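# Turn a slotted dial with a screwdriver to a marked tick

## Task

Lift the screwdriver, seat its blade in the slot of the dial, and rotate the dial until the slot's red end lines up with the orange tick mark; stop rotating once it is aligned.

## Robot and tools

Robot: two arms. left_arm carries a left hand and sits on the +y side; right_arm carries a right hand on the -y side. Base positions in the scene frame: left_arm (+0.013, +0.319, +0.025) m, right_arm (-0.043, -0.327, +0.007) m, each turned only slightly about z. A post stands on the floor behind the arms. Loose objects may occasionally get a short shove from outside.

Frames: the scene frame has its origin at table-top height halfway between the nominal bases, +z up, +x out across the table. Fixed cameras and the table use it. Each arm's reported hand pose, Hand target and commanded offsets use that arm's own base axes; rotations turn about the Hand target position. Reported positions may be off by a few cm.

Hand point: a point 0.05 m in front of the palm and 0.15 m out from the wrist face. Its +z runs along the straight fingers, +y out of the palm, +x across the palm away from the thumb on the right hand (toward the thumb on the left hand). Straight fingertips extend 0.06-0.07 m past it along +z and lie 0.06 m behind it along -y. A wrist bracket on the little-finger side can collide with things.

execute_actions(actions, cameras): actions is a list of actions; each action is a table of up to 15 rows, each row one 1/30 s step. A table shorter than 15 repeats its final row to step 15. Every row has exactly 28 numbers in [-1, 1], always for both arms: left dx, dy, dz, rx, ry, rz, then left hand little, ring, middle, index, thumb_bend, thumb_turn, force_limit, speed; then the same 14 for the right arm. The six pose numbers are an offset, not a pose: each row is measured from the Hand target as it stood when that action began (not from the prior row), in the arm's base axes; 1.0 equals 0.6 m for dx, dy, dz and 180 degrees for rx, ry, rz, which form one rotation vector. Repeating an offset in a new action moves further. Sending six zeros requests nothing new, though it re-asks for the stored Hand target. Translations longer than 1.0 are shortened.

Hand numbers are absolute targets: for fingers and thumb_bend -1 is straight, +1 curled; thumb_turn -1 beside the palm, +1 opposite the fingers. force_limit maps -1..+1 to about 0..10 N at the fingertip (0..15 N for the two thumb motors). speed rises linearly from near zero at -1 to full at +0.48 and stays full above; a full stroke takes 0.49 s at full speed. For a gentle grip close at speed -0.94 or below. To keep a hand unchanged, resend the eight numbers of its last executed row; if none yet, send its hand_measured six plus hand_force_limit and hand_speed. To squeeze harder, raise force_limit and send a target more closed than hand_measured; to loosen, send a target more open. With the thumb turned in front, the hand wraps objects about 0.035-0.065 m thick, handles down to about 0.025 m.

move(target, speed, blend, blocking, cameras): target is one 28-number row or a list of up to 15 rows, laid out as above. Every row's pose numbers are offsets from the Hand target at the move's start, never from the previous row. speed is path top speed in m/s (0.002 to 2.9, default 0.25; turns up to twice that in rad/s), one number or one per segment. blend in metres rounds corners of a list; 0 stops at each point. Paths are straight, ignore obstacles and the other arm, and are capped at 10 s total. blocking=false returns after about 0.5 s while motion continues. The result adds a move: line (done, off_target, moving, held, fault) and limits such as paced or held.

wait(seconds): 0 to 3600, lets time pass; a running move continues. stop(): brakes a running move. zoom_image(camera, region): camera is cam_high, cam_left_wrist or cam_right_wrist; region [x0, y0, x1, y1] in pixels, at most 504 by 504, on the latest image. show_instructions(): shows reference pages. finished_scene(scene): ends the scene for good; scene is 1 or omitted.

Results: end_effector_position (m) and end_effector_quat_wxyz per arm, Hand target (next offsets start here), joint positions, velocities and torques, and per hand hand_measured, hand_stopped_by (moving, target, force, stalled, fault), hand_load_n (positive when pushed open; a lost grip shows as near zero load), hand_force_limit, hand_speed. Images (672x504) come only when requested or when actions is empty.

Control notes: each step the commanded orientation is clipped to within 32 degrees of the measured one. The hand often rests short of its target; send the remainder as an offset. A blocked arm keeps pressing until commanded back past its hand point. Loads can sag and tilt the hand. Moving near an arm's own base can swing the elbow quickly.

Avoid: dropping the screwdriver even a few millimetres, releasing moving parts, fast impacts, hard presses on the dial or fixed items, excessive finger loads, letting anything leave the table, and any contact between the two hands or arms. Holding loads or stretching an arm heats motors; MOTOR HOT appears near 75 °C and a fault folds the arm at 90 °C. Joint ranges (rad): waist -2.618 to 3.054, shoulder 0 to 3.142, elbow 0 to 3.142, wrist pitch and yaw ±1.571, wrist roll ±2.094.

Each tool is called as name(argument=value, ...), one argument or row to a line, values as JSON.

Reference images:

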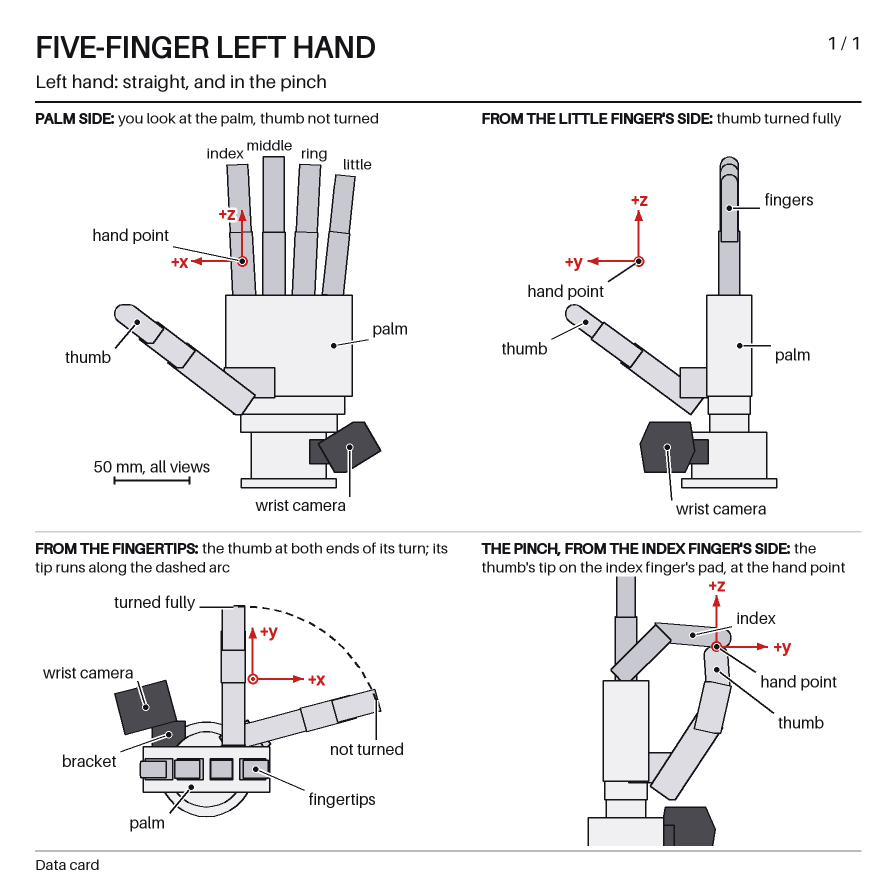

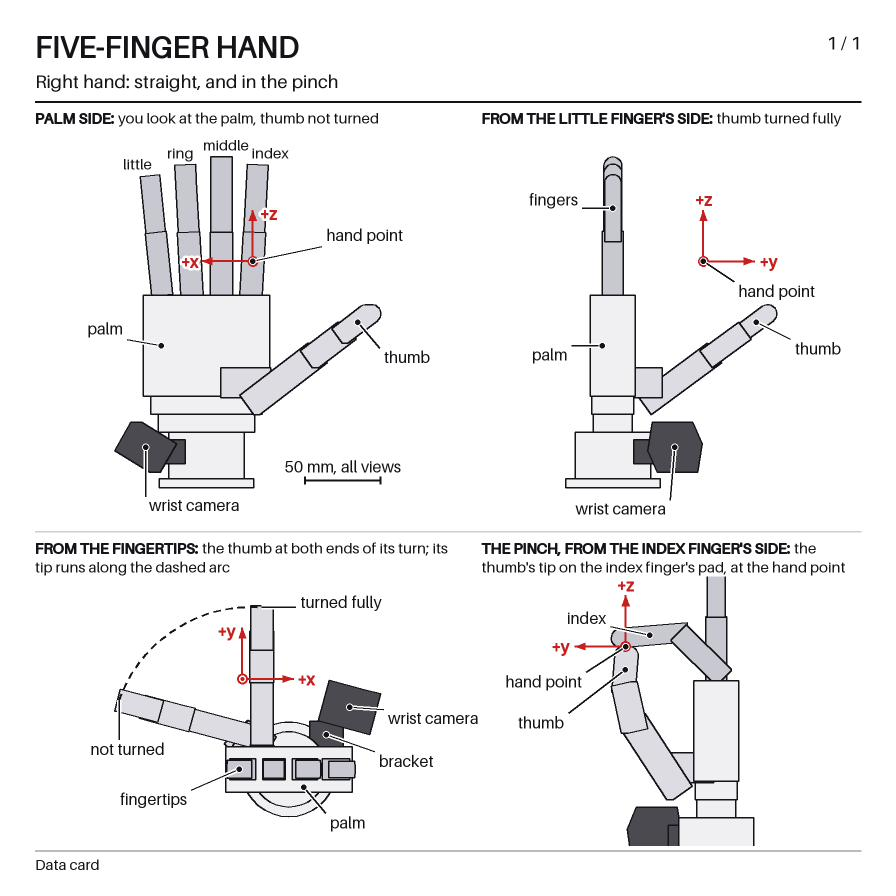

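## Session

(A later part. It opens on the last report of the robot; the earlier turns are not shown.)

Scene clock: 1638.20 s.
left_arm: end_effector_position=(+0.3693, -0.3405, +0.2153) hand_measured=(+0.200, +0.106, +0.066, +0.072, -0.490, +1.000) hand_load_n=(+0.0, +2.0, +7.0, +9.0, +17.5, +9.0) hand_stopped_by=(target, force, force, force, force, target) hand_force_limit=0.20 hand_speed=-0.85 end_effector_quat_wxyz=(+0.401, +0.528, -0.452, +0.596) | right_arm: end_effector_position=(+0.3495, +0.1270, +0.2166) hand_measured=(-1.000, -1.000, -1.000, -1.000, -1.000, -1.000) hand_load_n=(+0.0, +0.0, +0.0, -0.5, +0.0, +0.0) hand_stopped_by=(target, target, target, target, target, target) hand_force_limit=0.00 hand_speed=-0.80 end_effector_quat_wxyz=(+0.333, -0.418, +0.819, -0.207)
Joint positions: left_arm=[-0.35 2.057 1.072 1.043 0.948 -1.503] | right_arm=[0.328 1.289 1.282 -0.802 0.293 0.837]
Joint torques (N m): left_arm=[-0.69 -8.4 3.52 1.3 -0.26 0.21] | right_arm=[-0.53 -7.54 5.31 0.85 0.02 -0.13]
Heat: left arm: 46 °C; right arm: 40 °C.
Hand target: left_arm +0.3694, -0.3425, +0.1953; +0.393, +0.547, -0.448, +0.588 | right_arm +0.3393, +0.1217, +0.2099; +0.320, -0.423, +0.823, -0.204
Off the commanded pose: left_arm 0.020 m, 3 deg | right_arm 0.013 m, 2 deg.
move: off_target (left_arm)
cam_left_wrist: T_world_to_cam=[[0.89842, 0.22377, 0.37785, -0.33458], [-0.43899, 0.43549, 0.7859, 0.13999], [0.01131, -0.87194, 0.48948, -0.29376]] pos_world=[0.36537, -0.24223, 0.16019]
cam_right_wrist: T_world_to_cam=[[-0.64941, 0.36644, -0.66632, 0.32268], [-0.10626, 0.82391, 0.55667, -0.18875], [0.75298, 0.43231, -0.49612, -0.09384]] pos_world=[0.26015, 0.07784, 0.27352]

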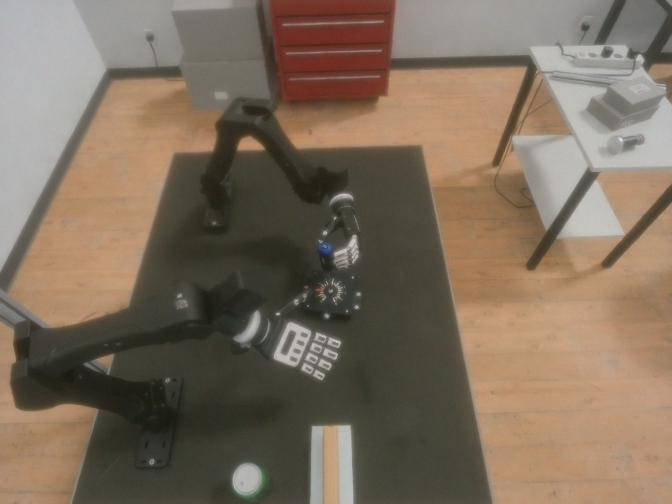

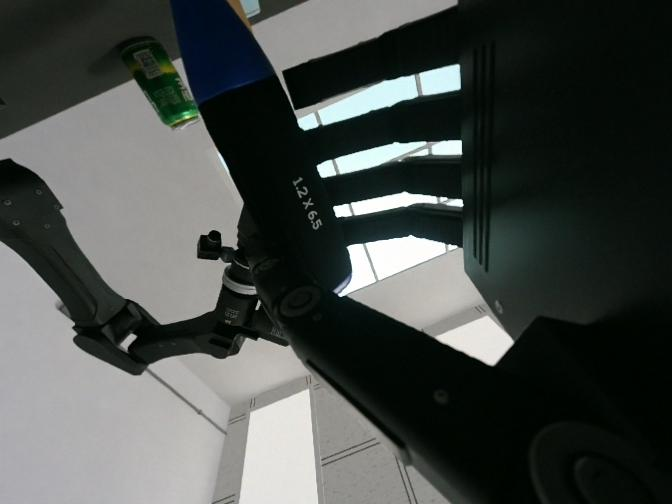

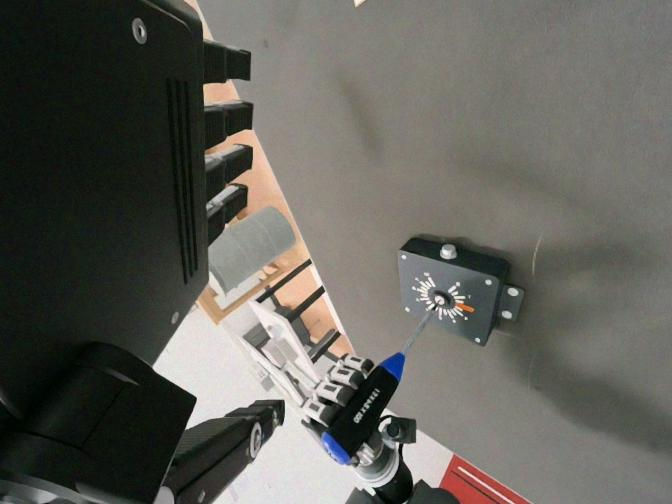

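zoom_image(
  camera="cam_high",
  region=[322, 280, 340, 298],
)

zoom_image(
  camera="cam_right_wrist",
  region=[432, 292, 448, 308],
)

Scaled by 28.000 from the camera's image (finer frame: 960x720).

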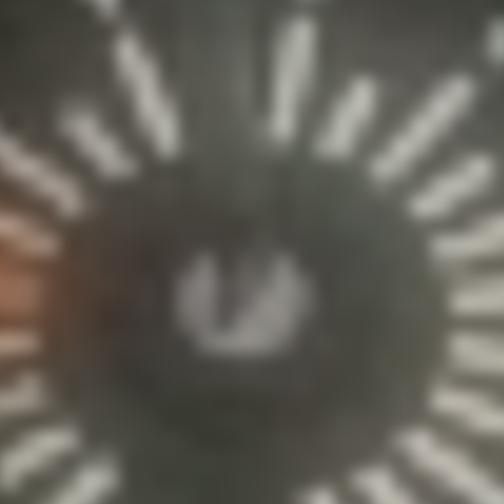

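Scaled by 31.500 from the camera's image (finer frame: 960x720).

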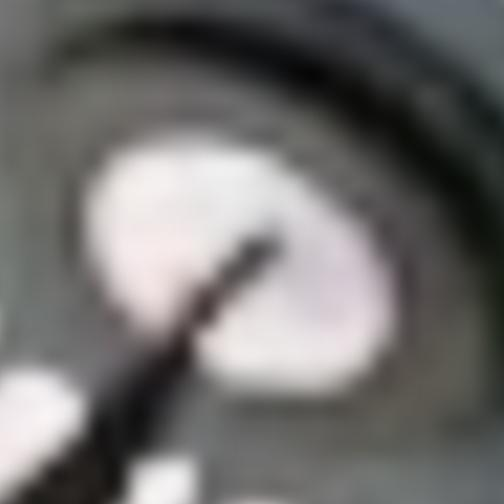

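zoom_image(
  camera="cam_high",
  region=[326, 285, 336, 295],
)

zoom_image(
  camera="cam_right_wrist",
  region=[434, 295, 444, 305],
)

Scaled by 50.400 from the camera's image (finer frame: 960x720).

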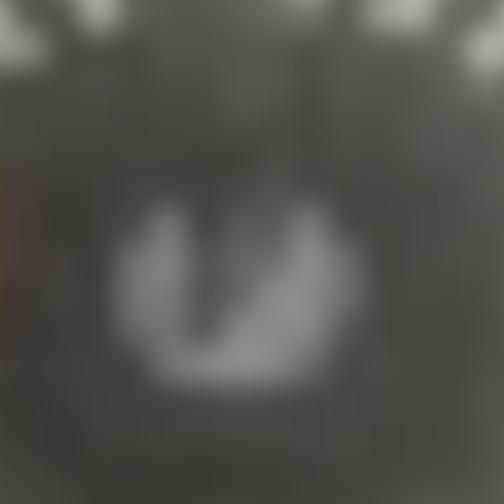

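Scaled by 50.400 from the camera's image (finer frame: 960x720).

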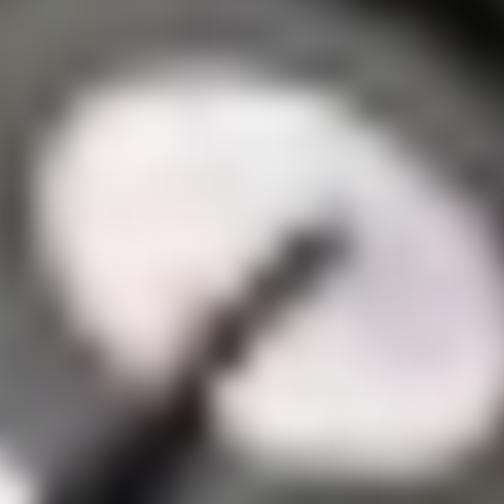

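move(
  target=[
    [0,0,0,0,0,0,0.2,0.16,0.14,0.16,-0.4,1,0.2,-0.85,0,0,0,0,0,0,-1,-1,-1,-1,-0.3,1,0,-0.2],
    [0,0,0,0,0,0,0.2,0.16,0.14,0.16,-0.4,1,0.2,-0.85,0,0,0,0,0,0,-1,-1,-1,-1,0.9,1,0,-0.2],
  ],
  speed=0.05,
  cameras=["cam_high","cam_right_wrist"],
)

Scene clock: 1834.10 s.
left_arm: end_effector_position=(+0.3693, -0.3405, +0.2153) hand_measured=(+0.200, +0.106, +0.066, +0.072, -0.490, +1.000) hand_load_n=(+0.0, +2.0, +7.0, +9.0, +17.5, +9.0) hand_stopped_by=(target, force, force, force, force, target) hand_force_limit=0.20 hand_speed=-0.85 end_effector_quat_wxyz=(+0.401, +0.528, -0.452, +0.596) | right_arm: end_effector_position=(+0.3495, +0.1270, +0.2166) hand_measured=(-1.000, -1.000, -1.000, -1.000, +0.900, +1.000) hand_load_n=(+0.0, +0.0, +0.0, +0.0, +0.5, +0.0) hand_stopped_by=(target, target, target, target, target, target) hand_force_limit=0.00 hand_speed=-0.20 end_effector_quat_wxyz=(+0.333, -0.418, +0.819, -0.207)
Joint positions: left_arm=[-0.35 2.057 1.072 1.043 0.948 -1.503] | right_arm=[0.328 1.289 1.282 -0.802 0.293 0.837]
Joint torques (N m): left_arm=[-0.69 -8.38 3.48 1.3 -0.25 0.2] | right_arm=[-0.72 -7.47 5.31 0.84 0.03 -0.12]
Heat: left arm: 46 °C; right arm: 40 °C.
Hand target: left_arm +0.3694, -0.3425, +0.1953; +0.393, +0.547, -0.448, +0.588 | right_arm +0.3393, +0.1217, +0.2099; +0.320, -0.423, +0.823, -0.204
Off the commanded pose: left_arm 0.020 m, 3 deg | right_arm 0.013 m, 2 deg.
move: done; target 2's new numbers were sent with right_arm's hand 0.013 m and 2 deg from that target
cam_right_wrist: T_world_to_cam=[[-0.64941, 0.36644, -0.66632, 0.32268], [-0.10626, 0.82391, 0.55667, -0.18875], [0.75298, 0.43231, -0.49612, -0.09384]] pos_world=[0.26015, 0.07784, 0.27352]

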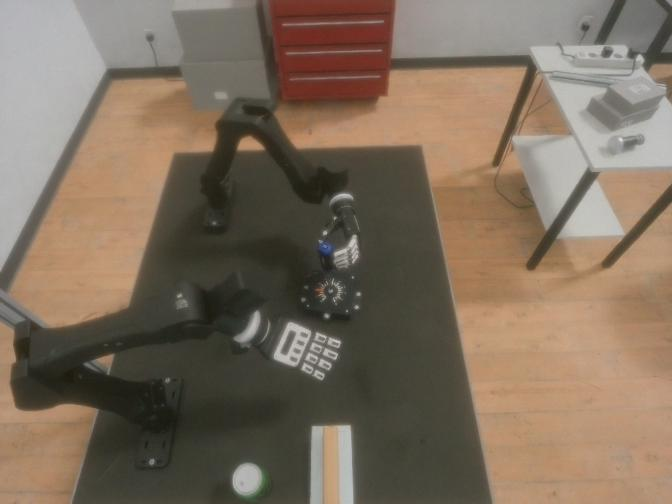

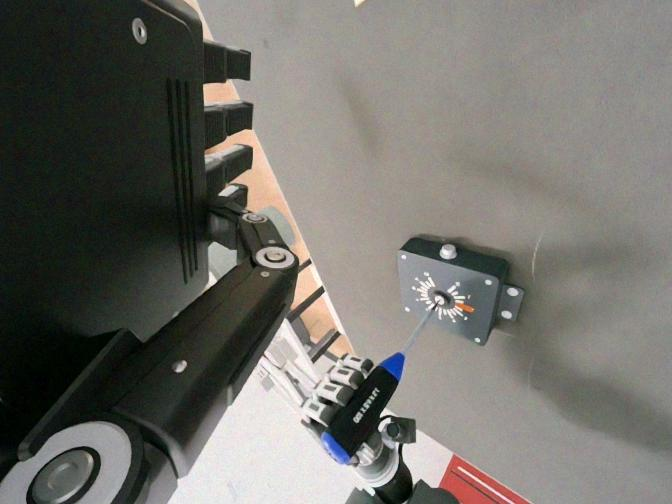

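move(
  target=[
    [0,0,0,0,0,0,0.2,0.16,0.14,0.16,-0.4,1,0.2,-0.85,0.0477,0.0828,-0.0792,0,0,0,-1,-1,-1,-1,0.9,1,0,-0.2],
  ],
  speed=0.06,
  cameras=["cam_high","cam_right_wrist"],
)

Scene clock: 1846.47 s.
left_arm: end_effector_position=(+0.3693, -0.3405, +0.2153) hand_measured=(+0.200, +0.106, +0.066, +0.072, -0.490, +1.000) hand_load_n=(+0.0, +2.0, +6.5, +9.0, +17.5, +9.0) hand_stopped_by=(target, force, force, force, force, target) hand_force_limit=0.20 hand_speed=-0.85 end_effector_quat_wxyz=(+0.401, +0.528, -0.452, +0.596) | right_arm: end_effector_position=(+0.3612, +0.1681, +0.1721) hand_measured=(-1.000, -1.000, -1.000, -1.000, +0.900, +1.000) hand_load_n=(+0.0, +0.0, -0.5, +0.0, +0.0, +0.0) hand_stopped_by=(target, target, target, target, target, target) hand_force_limit=0.00 hand_speed=-0.20 end_effector_quat_wxyz=(+0.320, -0.429, +0.820, -0.200)
Joint positions: left_arm=[-0.35 2.057 1.072 1.043 0.948 -1.503] | right_arm=[0.447 1.4 1.216 -0.684 0.357 0.922]
Joint torques (N m): left_arm=[-0.72 -8.35 3.48 1.29 -0.26 0.21] | right_arm=[0.85 -4.72 5.57 1.35 0.31 0.15]
Heat: left arm: 45 °C; right arm: 40 °C.
Hand target: left_arm +0.3694, -0.3425, +0.1953; +0.393, +0.547, -0.448, +0.588 | right_arm +0.3679, +0.1713, +0.1624; +0.320, -0.423, +0.823, -0.204
Off the commanded pose: left_arm 0.020 m, 3 deg | right_arm 0.012 m, 1 deg.
move: off_target (right_arm)
cam_right_wrist: T_world_to_cam=[[-0.67594, 0.35122, -0.64788, 0.29453], [-0.10203, 0.82607, 0.55426, -0.198], [0.72986, 0.44074, -0.52254, -0.13101]] pos_world=[0.2745, 0.11786, 0.23211]

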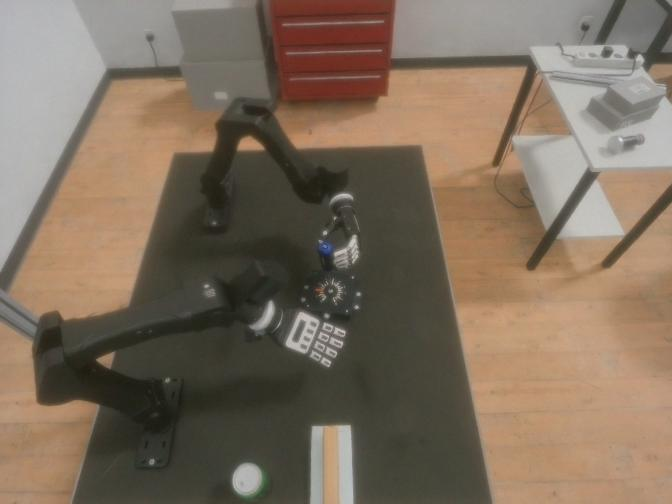

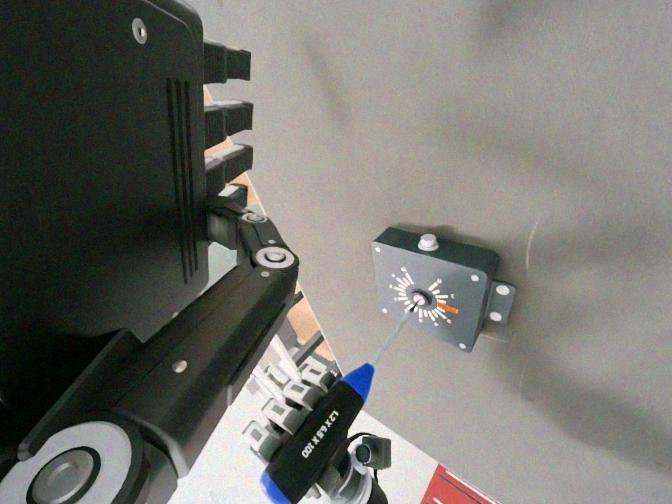

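move(
  target=[
    [0,0,0,0,0,0,0.2,0.16,0.14,0.16,-0.4,1,0.2,-0.85,0.045,0.0828,-0.075,0,0,0,-1,-1,-1,-1,0.9,1,0,-0.2],
  ],
  speed=0.06,
  cameras=["cam_high","cam_right_wrist"],
)

Scene clock: 1854.30 s.
left_arm: end_effector_position=(+0.3693, -0.3405, +0.2153) hand_measured=(+0.200, +0.106, +0.066, +0.072, -0.490, +1.000) hand_load_n=(+0.0, +2.0, +7.0, +9.0, +17.0, +9.0) hand_stopped_by=(target, force, force, force, force, target) hand_force_limit=0.20 hand_speed=-0.85 end_effector_quat_wxyz=(+0.401, +0.528, -0.452, +0.596) | right_arm: end_effector_position=(+0.3858, +0.2157, +0.1222) hand_measured=(-1.000, -1.000, -1.000, -1.000, +0.900, +1.000) hand_load_n=(+0.0, +0.0, -0.5, +0.0, +0.0, +0.0) hand_stopped_by=(target, target, target, target, target, target) hand_force_limit=0.00 hand_speed=-0.20 end_effector_quat_wxyz=(+0.313, -0.432, +0.822, -0.200)
Joint positions: left_arm=[-0.35 2.057 1.072 1.043 0.948 -1.503] | right_arm=[0.547 1.598 1.216 -0.533 0.419 1.006]
Joint torques (N m): left_arm=[-0.7 -8.42 3.51 1.3 -0.26 0.21] | right_arm=[0.77 -6.38 7.28 1.3 0.43 0.16]
Heat: left arm: 45 °C; right arm: 39 °C.
Hand target: left_arm +0.3694, -0.3425, +0.1953; +0.393, +0.547, -0.448, +0.588 | right_arm +0.3948, +0.2211, +0.1173; +0.320, -0.423, +0.823, -0.204
Off the commanded pose: left_arm 0.020 m, 3 deg | right_arm 0.012 m, 1 deg.
move: off_target (right_arm)
cam_right_wrist: T_world_to_cam=[[-0.68506, 0.34697, -0.64055, 0.26565], [-0.09498, 0.82924, 0.55076, -0.21022], [0.72227, 0.43815, -0.53512, -0.19107]] pos_world=[0.30002, 0.16587, 0.1837]

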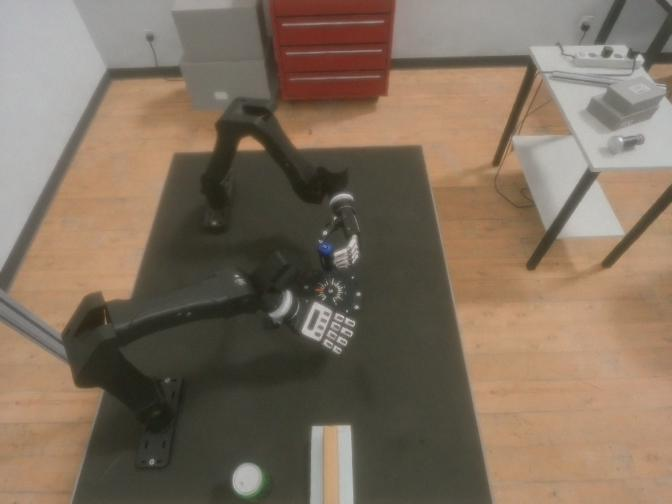

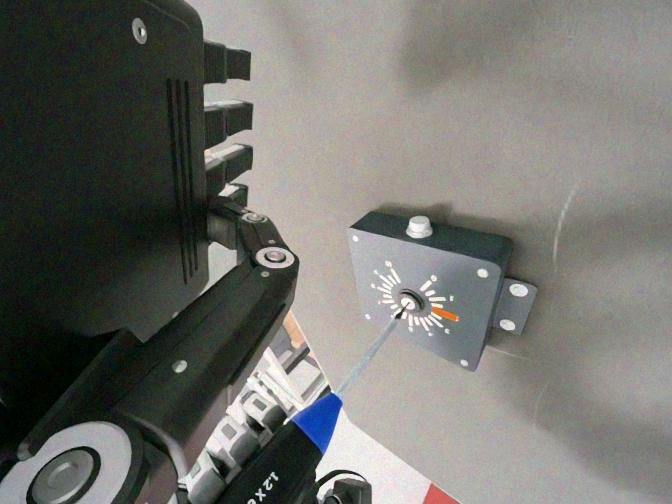

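zoom_image(
  camera="cam_right_wrist",
  region=[392, 287, 424, 319],
)

zoom_image(
  camera="cam_right_wrist",
  region=[330, 200, 530, 400],
)

Scaled by 15.750 from the camera's image (finer frame: 960x720).

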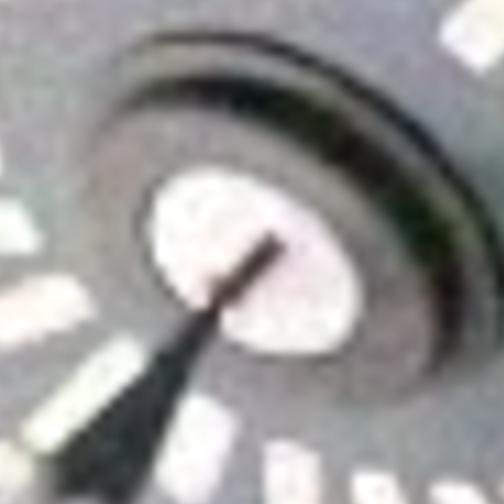

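Scaled by 2.520 from the camera's image (finer frame: 960x720).

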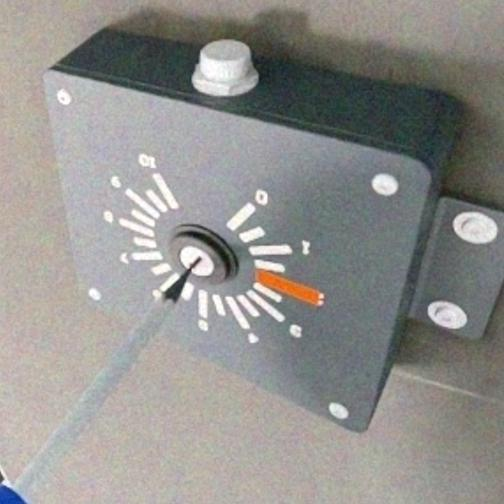

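zoom_image(
  camera="cam_right_wrist",
  region=[400, 294, 418, 312],
)

zoom_image(
  camera="cam_right_wrist",
  region=[360, 295, 420, 355],
)

Scaled by 28.000 from the camera's image (finer frame: 960x720).

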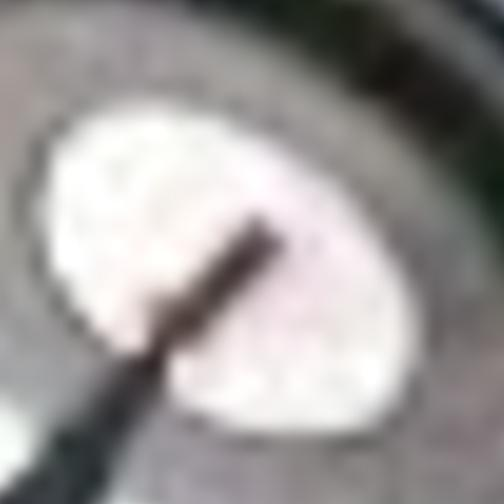

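Scaled by 8.400 from the camera's image (finer frame: 960x720).

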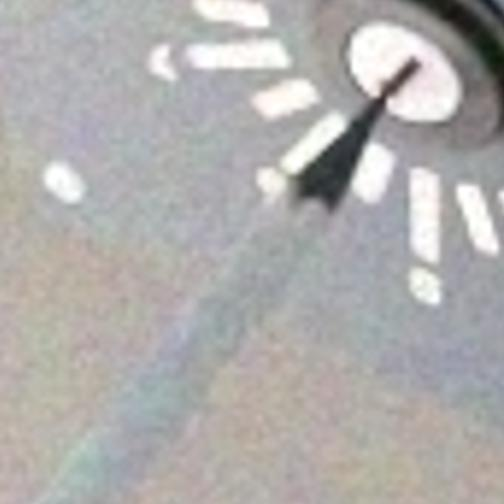

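move(
  target=[
    [-0.0014,-0.001,0,0,0,-0.0278,0.2,0.16,0.14,0.16,-0.4,1,0.2,-0.85,0,0,0,0,0,0,-1,-1,-1,-1,0.9,1,0,-0.2],
  ],
  speed=0.03,
  cameras=["cam_high","cam_right_wrist"],
)

zoom_image(
  camera="cam_right_wrist",
  region=[400, 294, 418, 312],
)

zoom_image(
  camera="cam_right_wrist",
  region=[360, 295, 420, 355],
)

Scene clock: 1948.27 s.
left_arm: end_effector_position=(+0.3615, -0.3416, +0.2167) hand_measured=(+0.200, +0.106, +0.066, +0.072, -0.490, +1.000) hand_load_n=(+0.0, +3.5, +7.0, +7.5, +18.0, +6.5) hand_stopped_by=(target, force, force, force, force, target) hand_force_limit=0.20 hand_speed=-0.85 end_effector_quat_wxyz=(+0.418, +0.509, -0.472, +0.587) | right_arm: end_effector_position=(+0.3861, +0.2159, +0.1225) hand_measured=(-1.000, -1.000, -1.000, -1.000, +0.900, +1.000) hand_load_n=(+0.0, +0.0, +0.0, +0.0, +0.0, +0.0) hand_stopped_by=(target, target, target, target, target, target) hand_force_limit=0.00 hand_speed=-0.20 end_effector_quat_wxyz=(+0.314, -0.432, +0.822, -0.200)
Joint positions: left_arm=[-0.35 2.075 1.103 1.043 1.014 -1.503] | right_arm=[0.547 1.598 1.216 -0.532 0.419 1.006]
Joint torques (N m): left_arm=[0.34 -6.46 7.47 0.97 0.04 0.16] | right_arm=[0.85 -6.15 7.19 1.3 0.37 0.13]
Heat: left arm: 45 °C; right arm: 40 °C.
Hand target: left_arm +0.3686, -0.3431, +0.1954; +0.418, +0.527, -0.472, +0.570 | right_arm +0.3948, +0.2211, +0.1173; +0.320, -0.423, +0.823, -0.204
Off the commanded pose: left_arm 0.023 m, 3 deg | right_arm 0.011 m, 1 deg.
move: off_target (left_arm)
cam_right_wrist: T_world_to_cam=[[-0.68421, 0.34746, -0.64119, 0.26559], [-0.09571, 0.82882, 0.55127, -0.21015], [0.72298, 0.43855, -0.53383, -0.19172]] pos_world=[0.30022, 0.16597, 0.1838]

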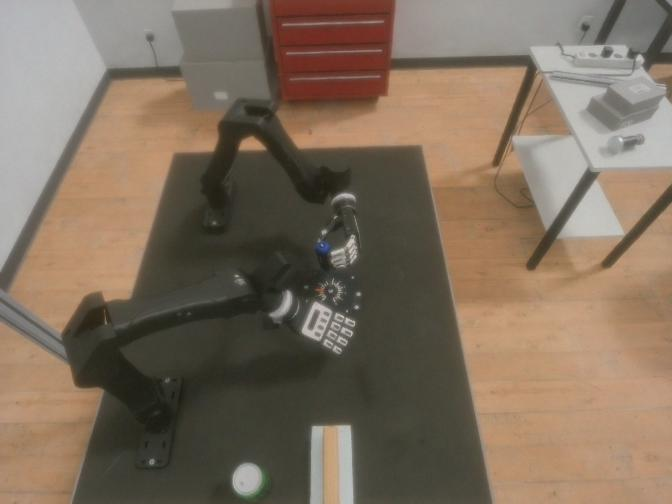

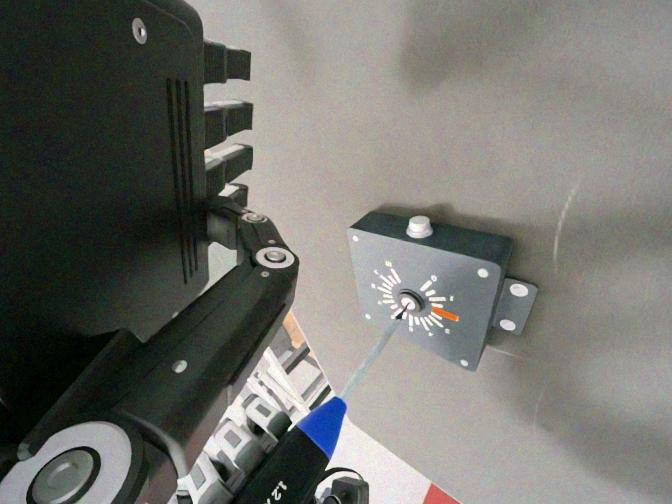

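Scaled by 28.000 from the camera's image (finer frame: 960x720).

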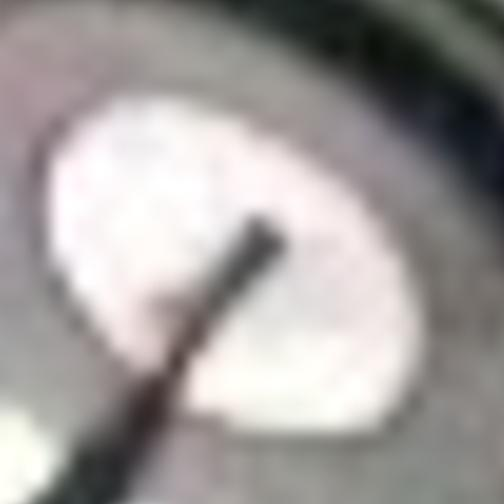

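Scaled by 8.400 from the camera's image (finer frame: 960x720).

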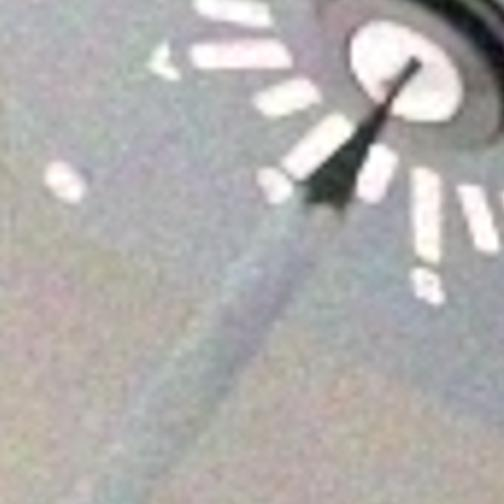

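move(
  target=[
    [0.01,0,0,0,0,0,0.2,0.16,0.14,0.16,-0.4,1,0.2,-0.85,0,0,0,0,0,0,-1,-1,-1,-1,0.9,1,0,-0.2],
  ],
  speed=0.03,
  cameras=["cam_high","cam_right_wrist"],
)

zoom_image(
  camera="cam_right_wrist",
  region=[400, 294, 418, 312],
)

zoom_image(
  camera="cam_right_wrist",
  region=[360, 295, 420, 355],
)

Scene clock: 1963.20 s.
left_arm: end_effector_position=(+0.3637, -0.3431, +0.2165) hand_measured=(+0.200, +0.106, +0.066, +0.072, -0.490, +1.000) hand_load_n=(+0.0, +1.5, +6.5, +9.0, +18.0, +8.0) hand_stopped_by=(target, force, force, force, force, target) hand_force_limit=0.20 hand_speed=-0.85 end_effector_quat_wxyz=(+0.420, +0.504, -0.475, +0.586) | right_arm: end_effector_position=(+0.3861, +0.2159, +0.1225) hand_measured=(-1.000, -1.000, -1.000, -1.000, +0.900, +1.000) hand_load_n=(+0.0, +0.0, +0.0, +0.0, +0.0, +0.0) hand_stopped_by=(target, target, target, target, target, target) hand_force_limit=0.00 hand_speed=-0.20 end_effector_quat_wxyz=(+0.314, -0.432, +0.822, -0.200)
Joint positions: left_arm=[-0.35 2.091 1.128 1.04 1.027 -1.503] | right_arm=[0.547 1.598 1.216 -0.532 0.419 1.006]
Joint torques (N m): left_arm=[0.73 -6.64 7.69 0.86 -0.06 0.2] | right_arm=[0.69 -6.19 7.13 1.29 0.38 0.17]
Heat: left arm: 43 °C; right arm: 40 °C.
Hand target: left_arm +0.3746, -0.3431, +0.1952; +0.418, +0.527, -0.471, +0.570 | right_arm +0.3948, +0.2211, +0.1173; +0.320, -0.423, +0.823, -0.204
Off the commanded pose: left_arm 0.024 m, 3 deg | right_arm 0.011 m, 1 deg.
move: off_target (left_arm)
cam_right_wrist: T_world_to_cam=[[-0.68421, 0.34746, -0.64119, 0.26559], [-0.09571, 0.82882, 0.55127, -0.21015], [0.72298, 0.43855, -0.53383, -0.19172]] pos_world=[0.30022, 0.16597, 0.1838]

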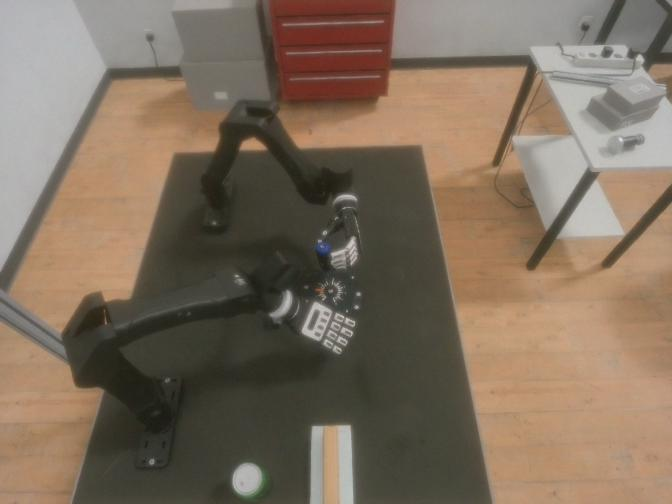

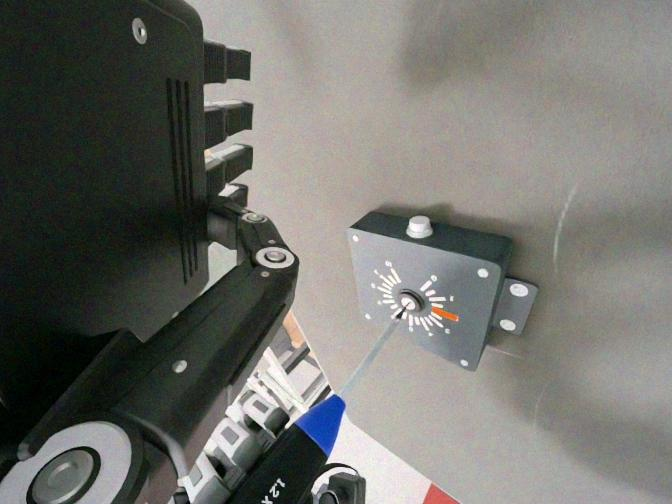

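Scaled by 28.000 from the camera's image (finer frame: 960x720).

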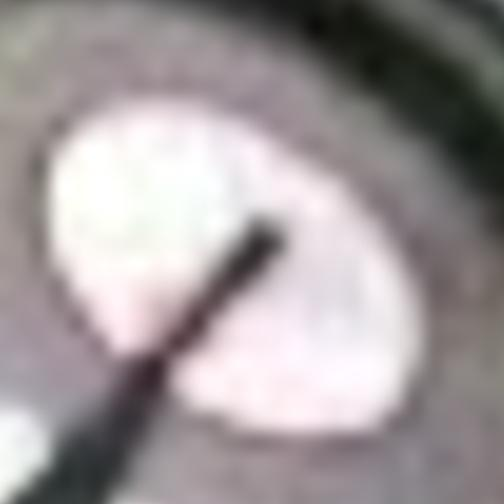

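Scaled by 8.400 from the camera's image (finer frame: 960x720).

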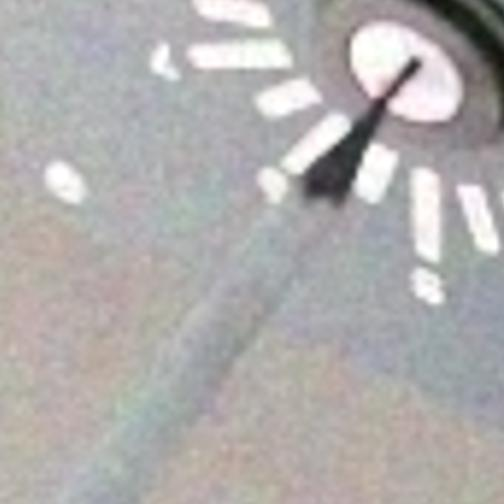

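move(
  target=[
    [0.009,0.0016,0,0,0,-0.0278,0.2,0.16,0.14,0.16,-0.4,1,0.2,-0.85,0,0,0,0,0,0,-1,-1,-1,-1,0.9,1,0,-0.2],
  ],
  speed=0.03,
  cameras=["cam_right_wrist"],
)

zoom_image(
  camera="cam_right_wrist",
  region=[400, 294, 418, 312],
)

zoom_image(
  camera="cam_right_wrist",
  region=[360, 295, 420, 355],
)

Scene clock: 1998.53 s.
left_arm: end_effector_position=(+0.3683, -0.3426, +0.2139) hand_measured=(+0.200, +0.106, +0.066, +0.072, -0.490, +1.000) hand_load_n=(+0.0, +2.0, +6.5, +8.0, +18.0, +7.5) hand_stopped_by=(target, force, force, force, force, target) hand_force_limit=0.20 hand_speed=-0.85 end_effector_quat_wxyz=(+0.447, +0.487, -0.499, +0.560) | right_arm: end_effector_position=(+0.3861, +0.2159, +0.1225) hand_measured=(-1.000, -1.000, -1.000, -1.000, +0.900, +1.000) hand_load_n=(+0.0, +0.0, +0.0, +0.0, +0.0, +0.0) hand_stopped_by=(target, target, target, target, target, target) hand_force_limit=0.00 hand_speed=-0.20 end_effector_quat_wxyz=(+0.314, -0.432, +0.822, -0.200)
Joint positions: left_arm=[-0.338 2.156 1.239 0.98 1.131 -1.504] | right_arm=[0.547 1.598 1.216 -0.532 0.419 1.006]
Joint torques (N m): left_arm=[0.98 -7.24 8.1 0.95 -0.06 0.19] | right_arm=[0.59 -6.17 7.27 1.33 0.37 0.17]
Heat: left arm: 41 °C; right arm: 40 °C.
Hand target: left_arm +0.3800, -0.3421, +0.1952; +0.443, +0.506, -0.494, +0.551 | right_arm +0.3948, +0.2211, +0.1173; +0.320, -0.423, +0.823, -0.204
Off the commanded pose: left_arm 0.022 m, 2 deg | right_arm 0.011 m, 1 deg.
move: off_target (left_arm)
cam_right_wrist: T_world_to_cam=[[-0.68421, 0.34746, -0.64119, 0.26559], [-0.09571, 0.82882, 0.55127, -0.21015], [0.72298, 0.43855, -0.53383, -0.19172]] pos_world=[0.30022, 0.16597, 0.1838]

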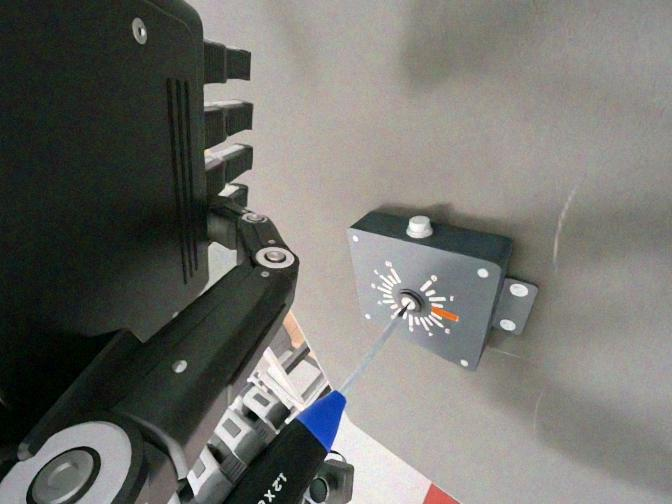

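Scaled by 28.000 from the camera's image (finer frame: 960x720).

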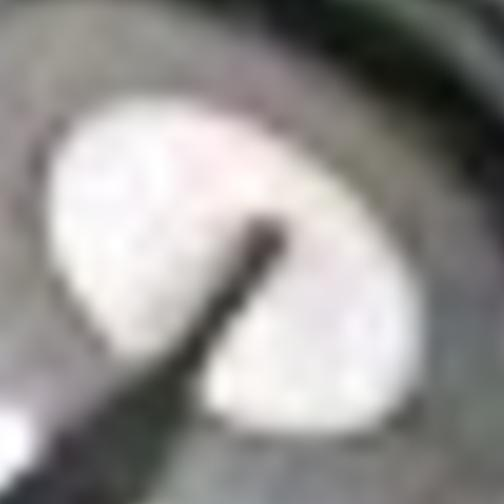

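Scaled by 8.400 from the camera's image (finer frame: 960x720).

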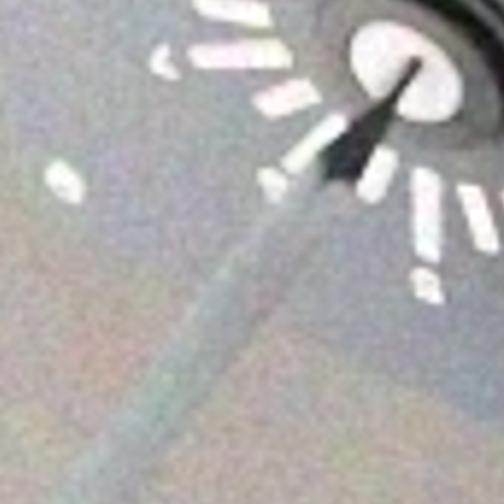

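zoom_image(
  camera="cam_right_wrist",
  region=[310, 350, 390, 430],
)

Scaled by 6.300 from the camera's image (finer frame: 960x720).

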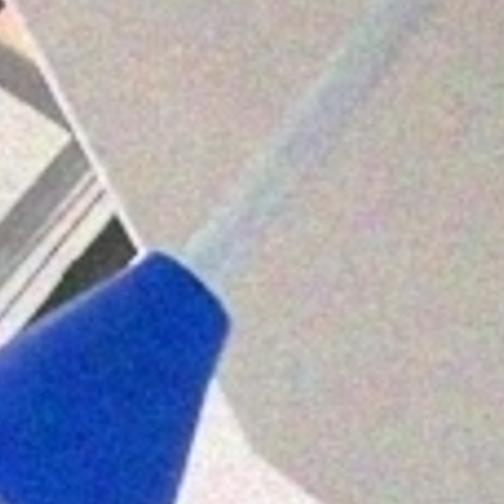

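execute_actions(
  actions=[],
  cameras=["cam_high","cam_right_wrist"],
)

zoom_image(
  camera="cam_high",
  region=[300, 230, 370, 300],
)

zoom_image(
  camera="cam_high",
  region=[322, 280, 340, 298],
)

Scene clock: 2130.37 s.
left_arm: end_effector_position=(+0.3683, -0.3426, +0.2139) hand_measured=(+0.200, +0.106, +0.066, +0.072, -0.490, +1.000) hand_load_n=(+0.0, +2.0, +6.5, +8.0, +18.0, +7.5) hand_stopped_by=(target, force, force, force, force, target) hand_force_limit=0.20 hand_speed=-0.85 end_effector_quat_wxyz=(+0.447, +0.487, -0.499, +0.560) | right_arm: end_effector_position=(+0.3861, +0.2159, +0.1225) hand_measured=(-1.000, -1.000, -1.000, -1.000, +0.900, +1.000) hand_load_n=(+0.0, +0.0, +0.0, +0.0, +0.0, -0.5) hand_stopped_by=(target, target, target, target, target, target) hand_force_limit=0.00 hand_speed=-0.20 end_effector_quat_wxyz=(+0.314, -0.432, +0.822, -0.200)
Joint positions: left_arm=[-0.338 2.156 1.239 0.98 1.131 -1.504] | right_arm=[0.547 1.598 1.216 -0.532 0.419 1.006]
Joint velocities: within noise
Joint torques (N m): left_arm=[0.95 -7.25 8.08 0.92 -0.05 0.17] | right_arm=[0.54 -6.42 7.01 1.33 0.34 0.11]
Heat: left arm: 38 °C; right arm: 41 °C.
Hand target: left_arm +0.3800, -0.3421, +0.1952; +0.443, +0.506, -0.494, +0.551 | right_arm +0.3948, +0.2211, +0.1173; +0.320, -0.423, +0.823, -0.204
Off the commanded pose: left_arm 0.022 m, 2 deg | right_arm 0.011 m, 1 deg.
camera_calibration:
cam_right_wrist: T_world_to_cam=[[-0.68421, 0.34746, -0.64119, 0.26559], [-0.09571, 0.82882, 0.55127, -0.21015], [0.72298, 0.43855, -0.53383, -0.19172]] pos_world=[0.30022, 0.16597, 0.1838]
Images, in order (width x height): cam_high 672x504, cam_right_wrist 672x504.

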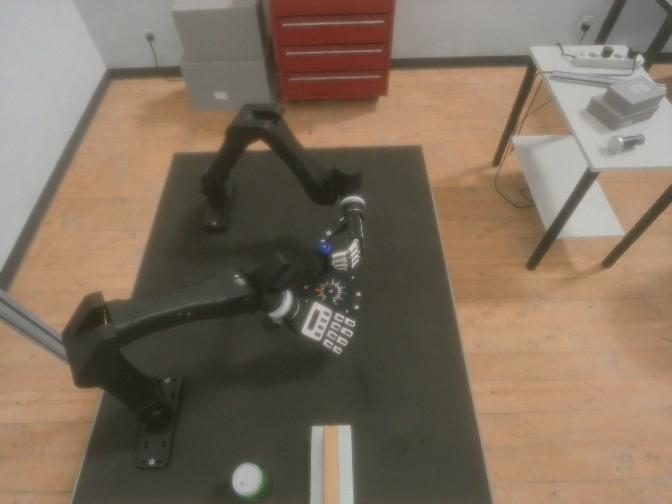

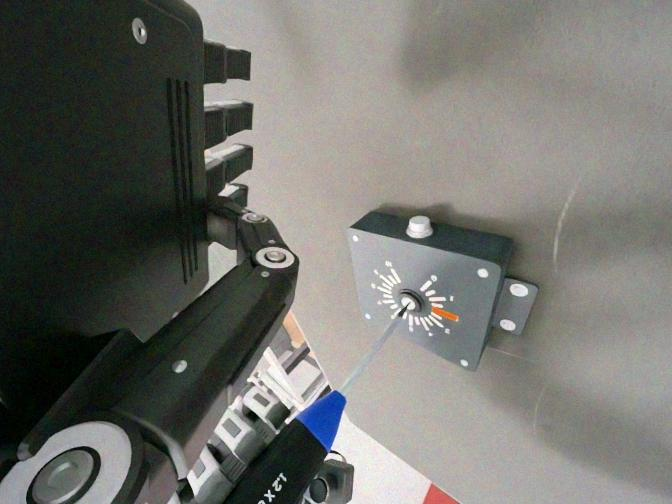

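Scaled by 7.200 from the camera's image (finer frame: 960x720).

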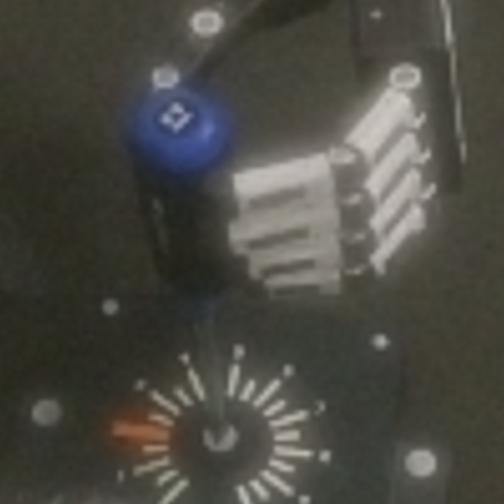

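Scaled by 28.000 from the camera's image (finer frame: 960x720).

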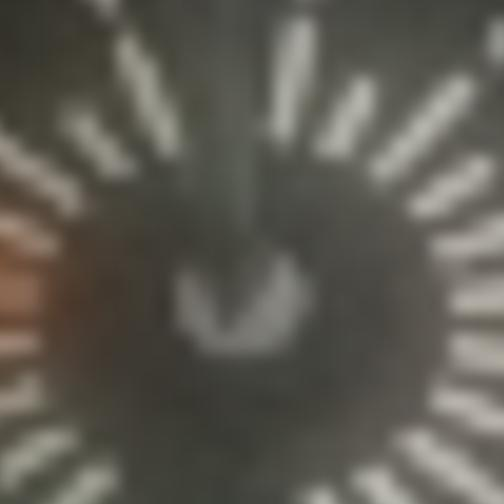

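move(
  target=[
    [0.0063,0.01,0,-0.007,0.004,0.0444,0.2,0.16,0.14,0.16,-0.4,1,0.2,-0.85,0,0,0,0,0,0,-1,-1,-1,-1,0.9,1,0,-0.2],
  ],
  speed=0.03,
  cameras=["cam_high","cam_right_wrist"],
)

zoom_image(
  camera="cam_right_wrist",
  region=[400, 294, 418, 312],
)

zoom_image(
  camera="cam_right_wrist",
  region=[330, 290, 440, 400],
)

zoom_image(
  camera="cam_high",
  region=[300, 230, 370, 300],
)

Scene clock: 2207.10 s.
left_arm: end_effector_position=(+0.3784, -0.3395, +0.2122) hand_measured=(+0.200, +0.106, +0.066, +0.072, -0.490, +1.000) hand_load_n=(+0.0, +1.5, +7.0, +9.5, +17.5, +10.0) hand_stopped_by=(target, force, force, force, force, target) hand_force_limit=0.20 hand_speed=-0.85 end_effector_quat_wxyz=(+0.429, +0.523, -0.455, +0.579) | right_arm: end_effector_position=(+0.3861, +0.2159, +0.1225) hand_measured=(-1.000, -1.000, -1.000, -1.000, +0.900, +1.000) hand_load_n=(+0.0, +0.0, +0.0, +0.0, +0.0, +0.0) hand_stopped_by=(target, target, target, target, target, target) hand_force_limit=0.00 hand_speed=-0.20 end_effector_quat_wxyz=(+0.314, -0.432, +0.822, -0.200)
Joint positions: left_arm=[-0.335 2.129 1.154 1.048 1.017 -1.555] | right_arm=[0.547 1.598 1.216 -0.532 0.419 1.006]
Joint torques (N m): left_arm=[0.8 -9.01 3.6 1.43 -0.31 0.29] | right_arm=[0.64 -6.27 7.23 1.3 0.39 0.11]
Heat: left arm: 38 °C; right arm: 41 °C.
Hand target: left_arm +0.3838, -0.3361, +0.1952; +0.412, +0.538, -0.449, +0.583 | right_arm +0.3948, +0.2211, +0.1173; +0.320, -0.423, +0.823, -0.204
Off the commanded pose: left_arm 0.018 m, 3 deg | right_arm 0.011 m, 1 deg.
move: off_target (left_arm)
cam_right_wrist: T_world_to_cam=[[-0.68421, 0.34746, -0.64119, 0.26559], [-0.09571, 0.82882, 0.55127, -0.21015], [0.72298, 0.43855, -0.53383, -0.19172]] pos_world=[0.30022, 0.16597, 0.1838]

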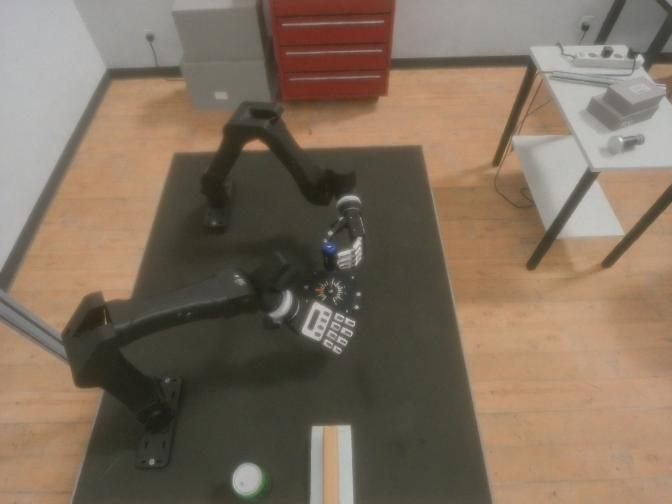

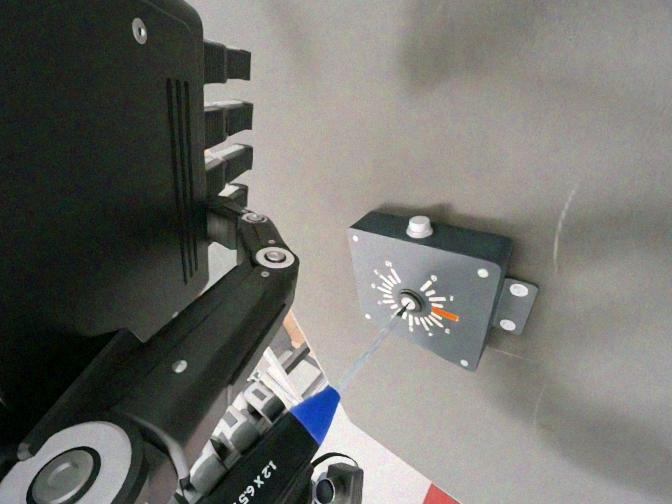

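Scaled by 28.000 from the camera's image (finer frame: 960x720).

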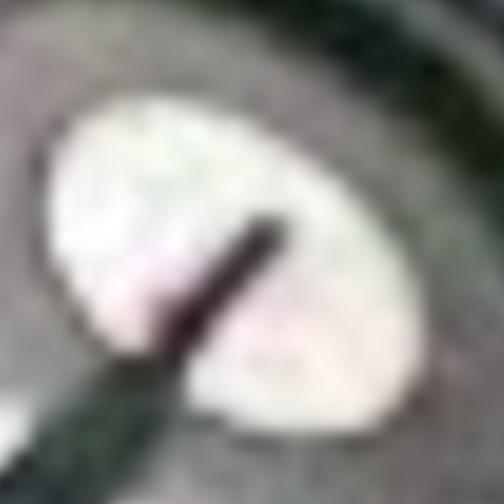

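Scaled by 4.582 from the camera's image (finer frame: 960x720).

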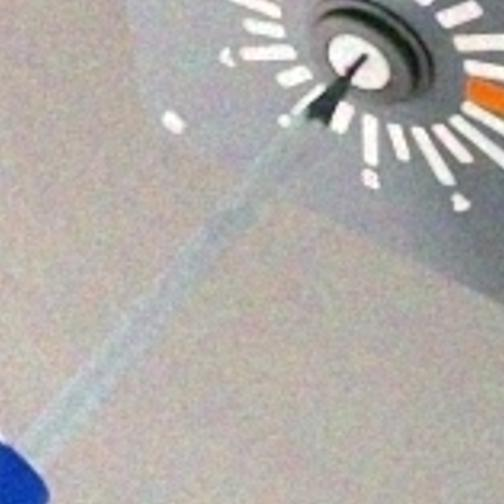

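Scaled by 7.200 from the camera's image (finer frame: 960x720).

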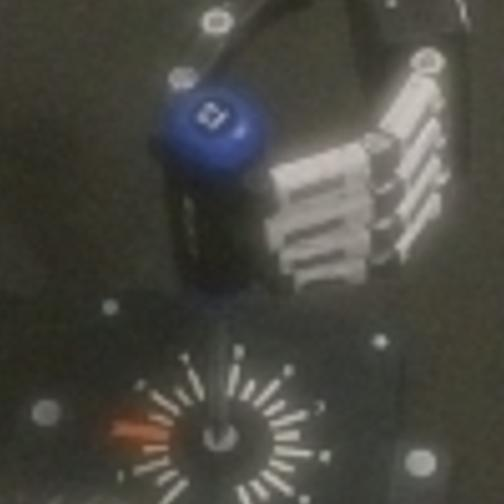

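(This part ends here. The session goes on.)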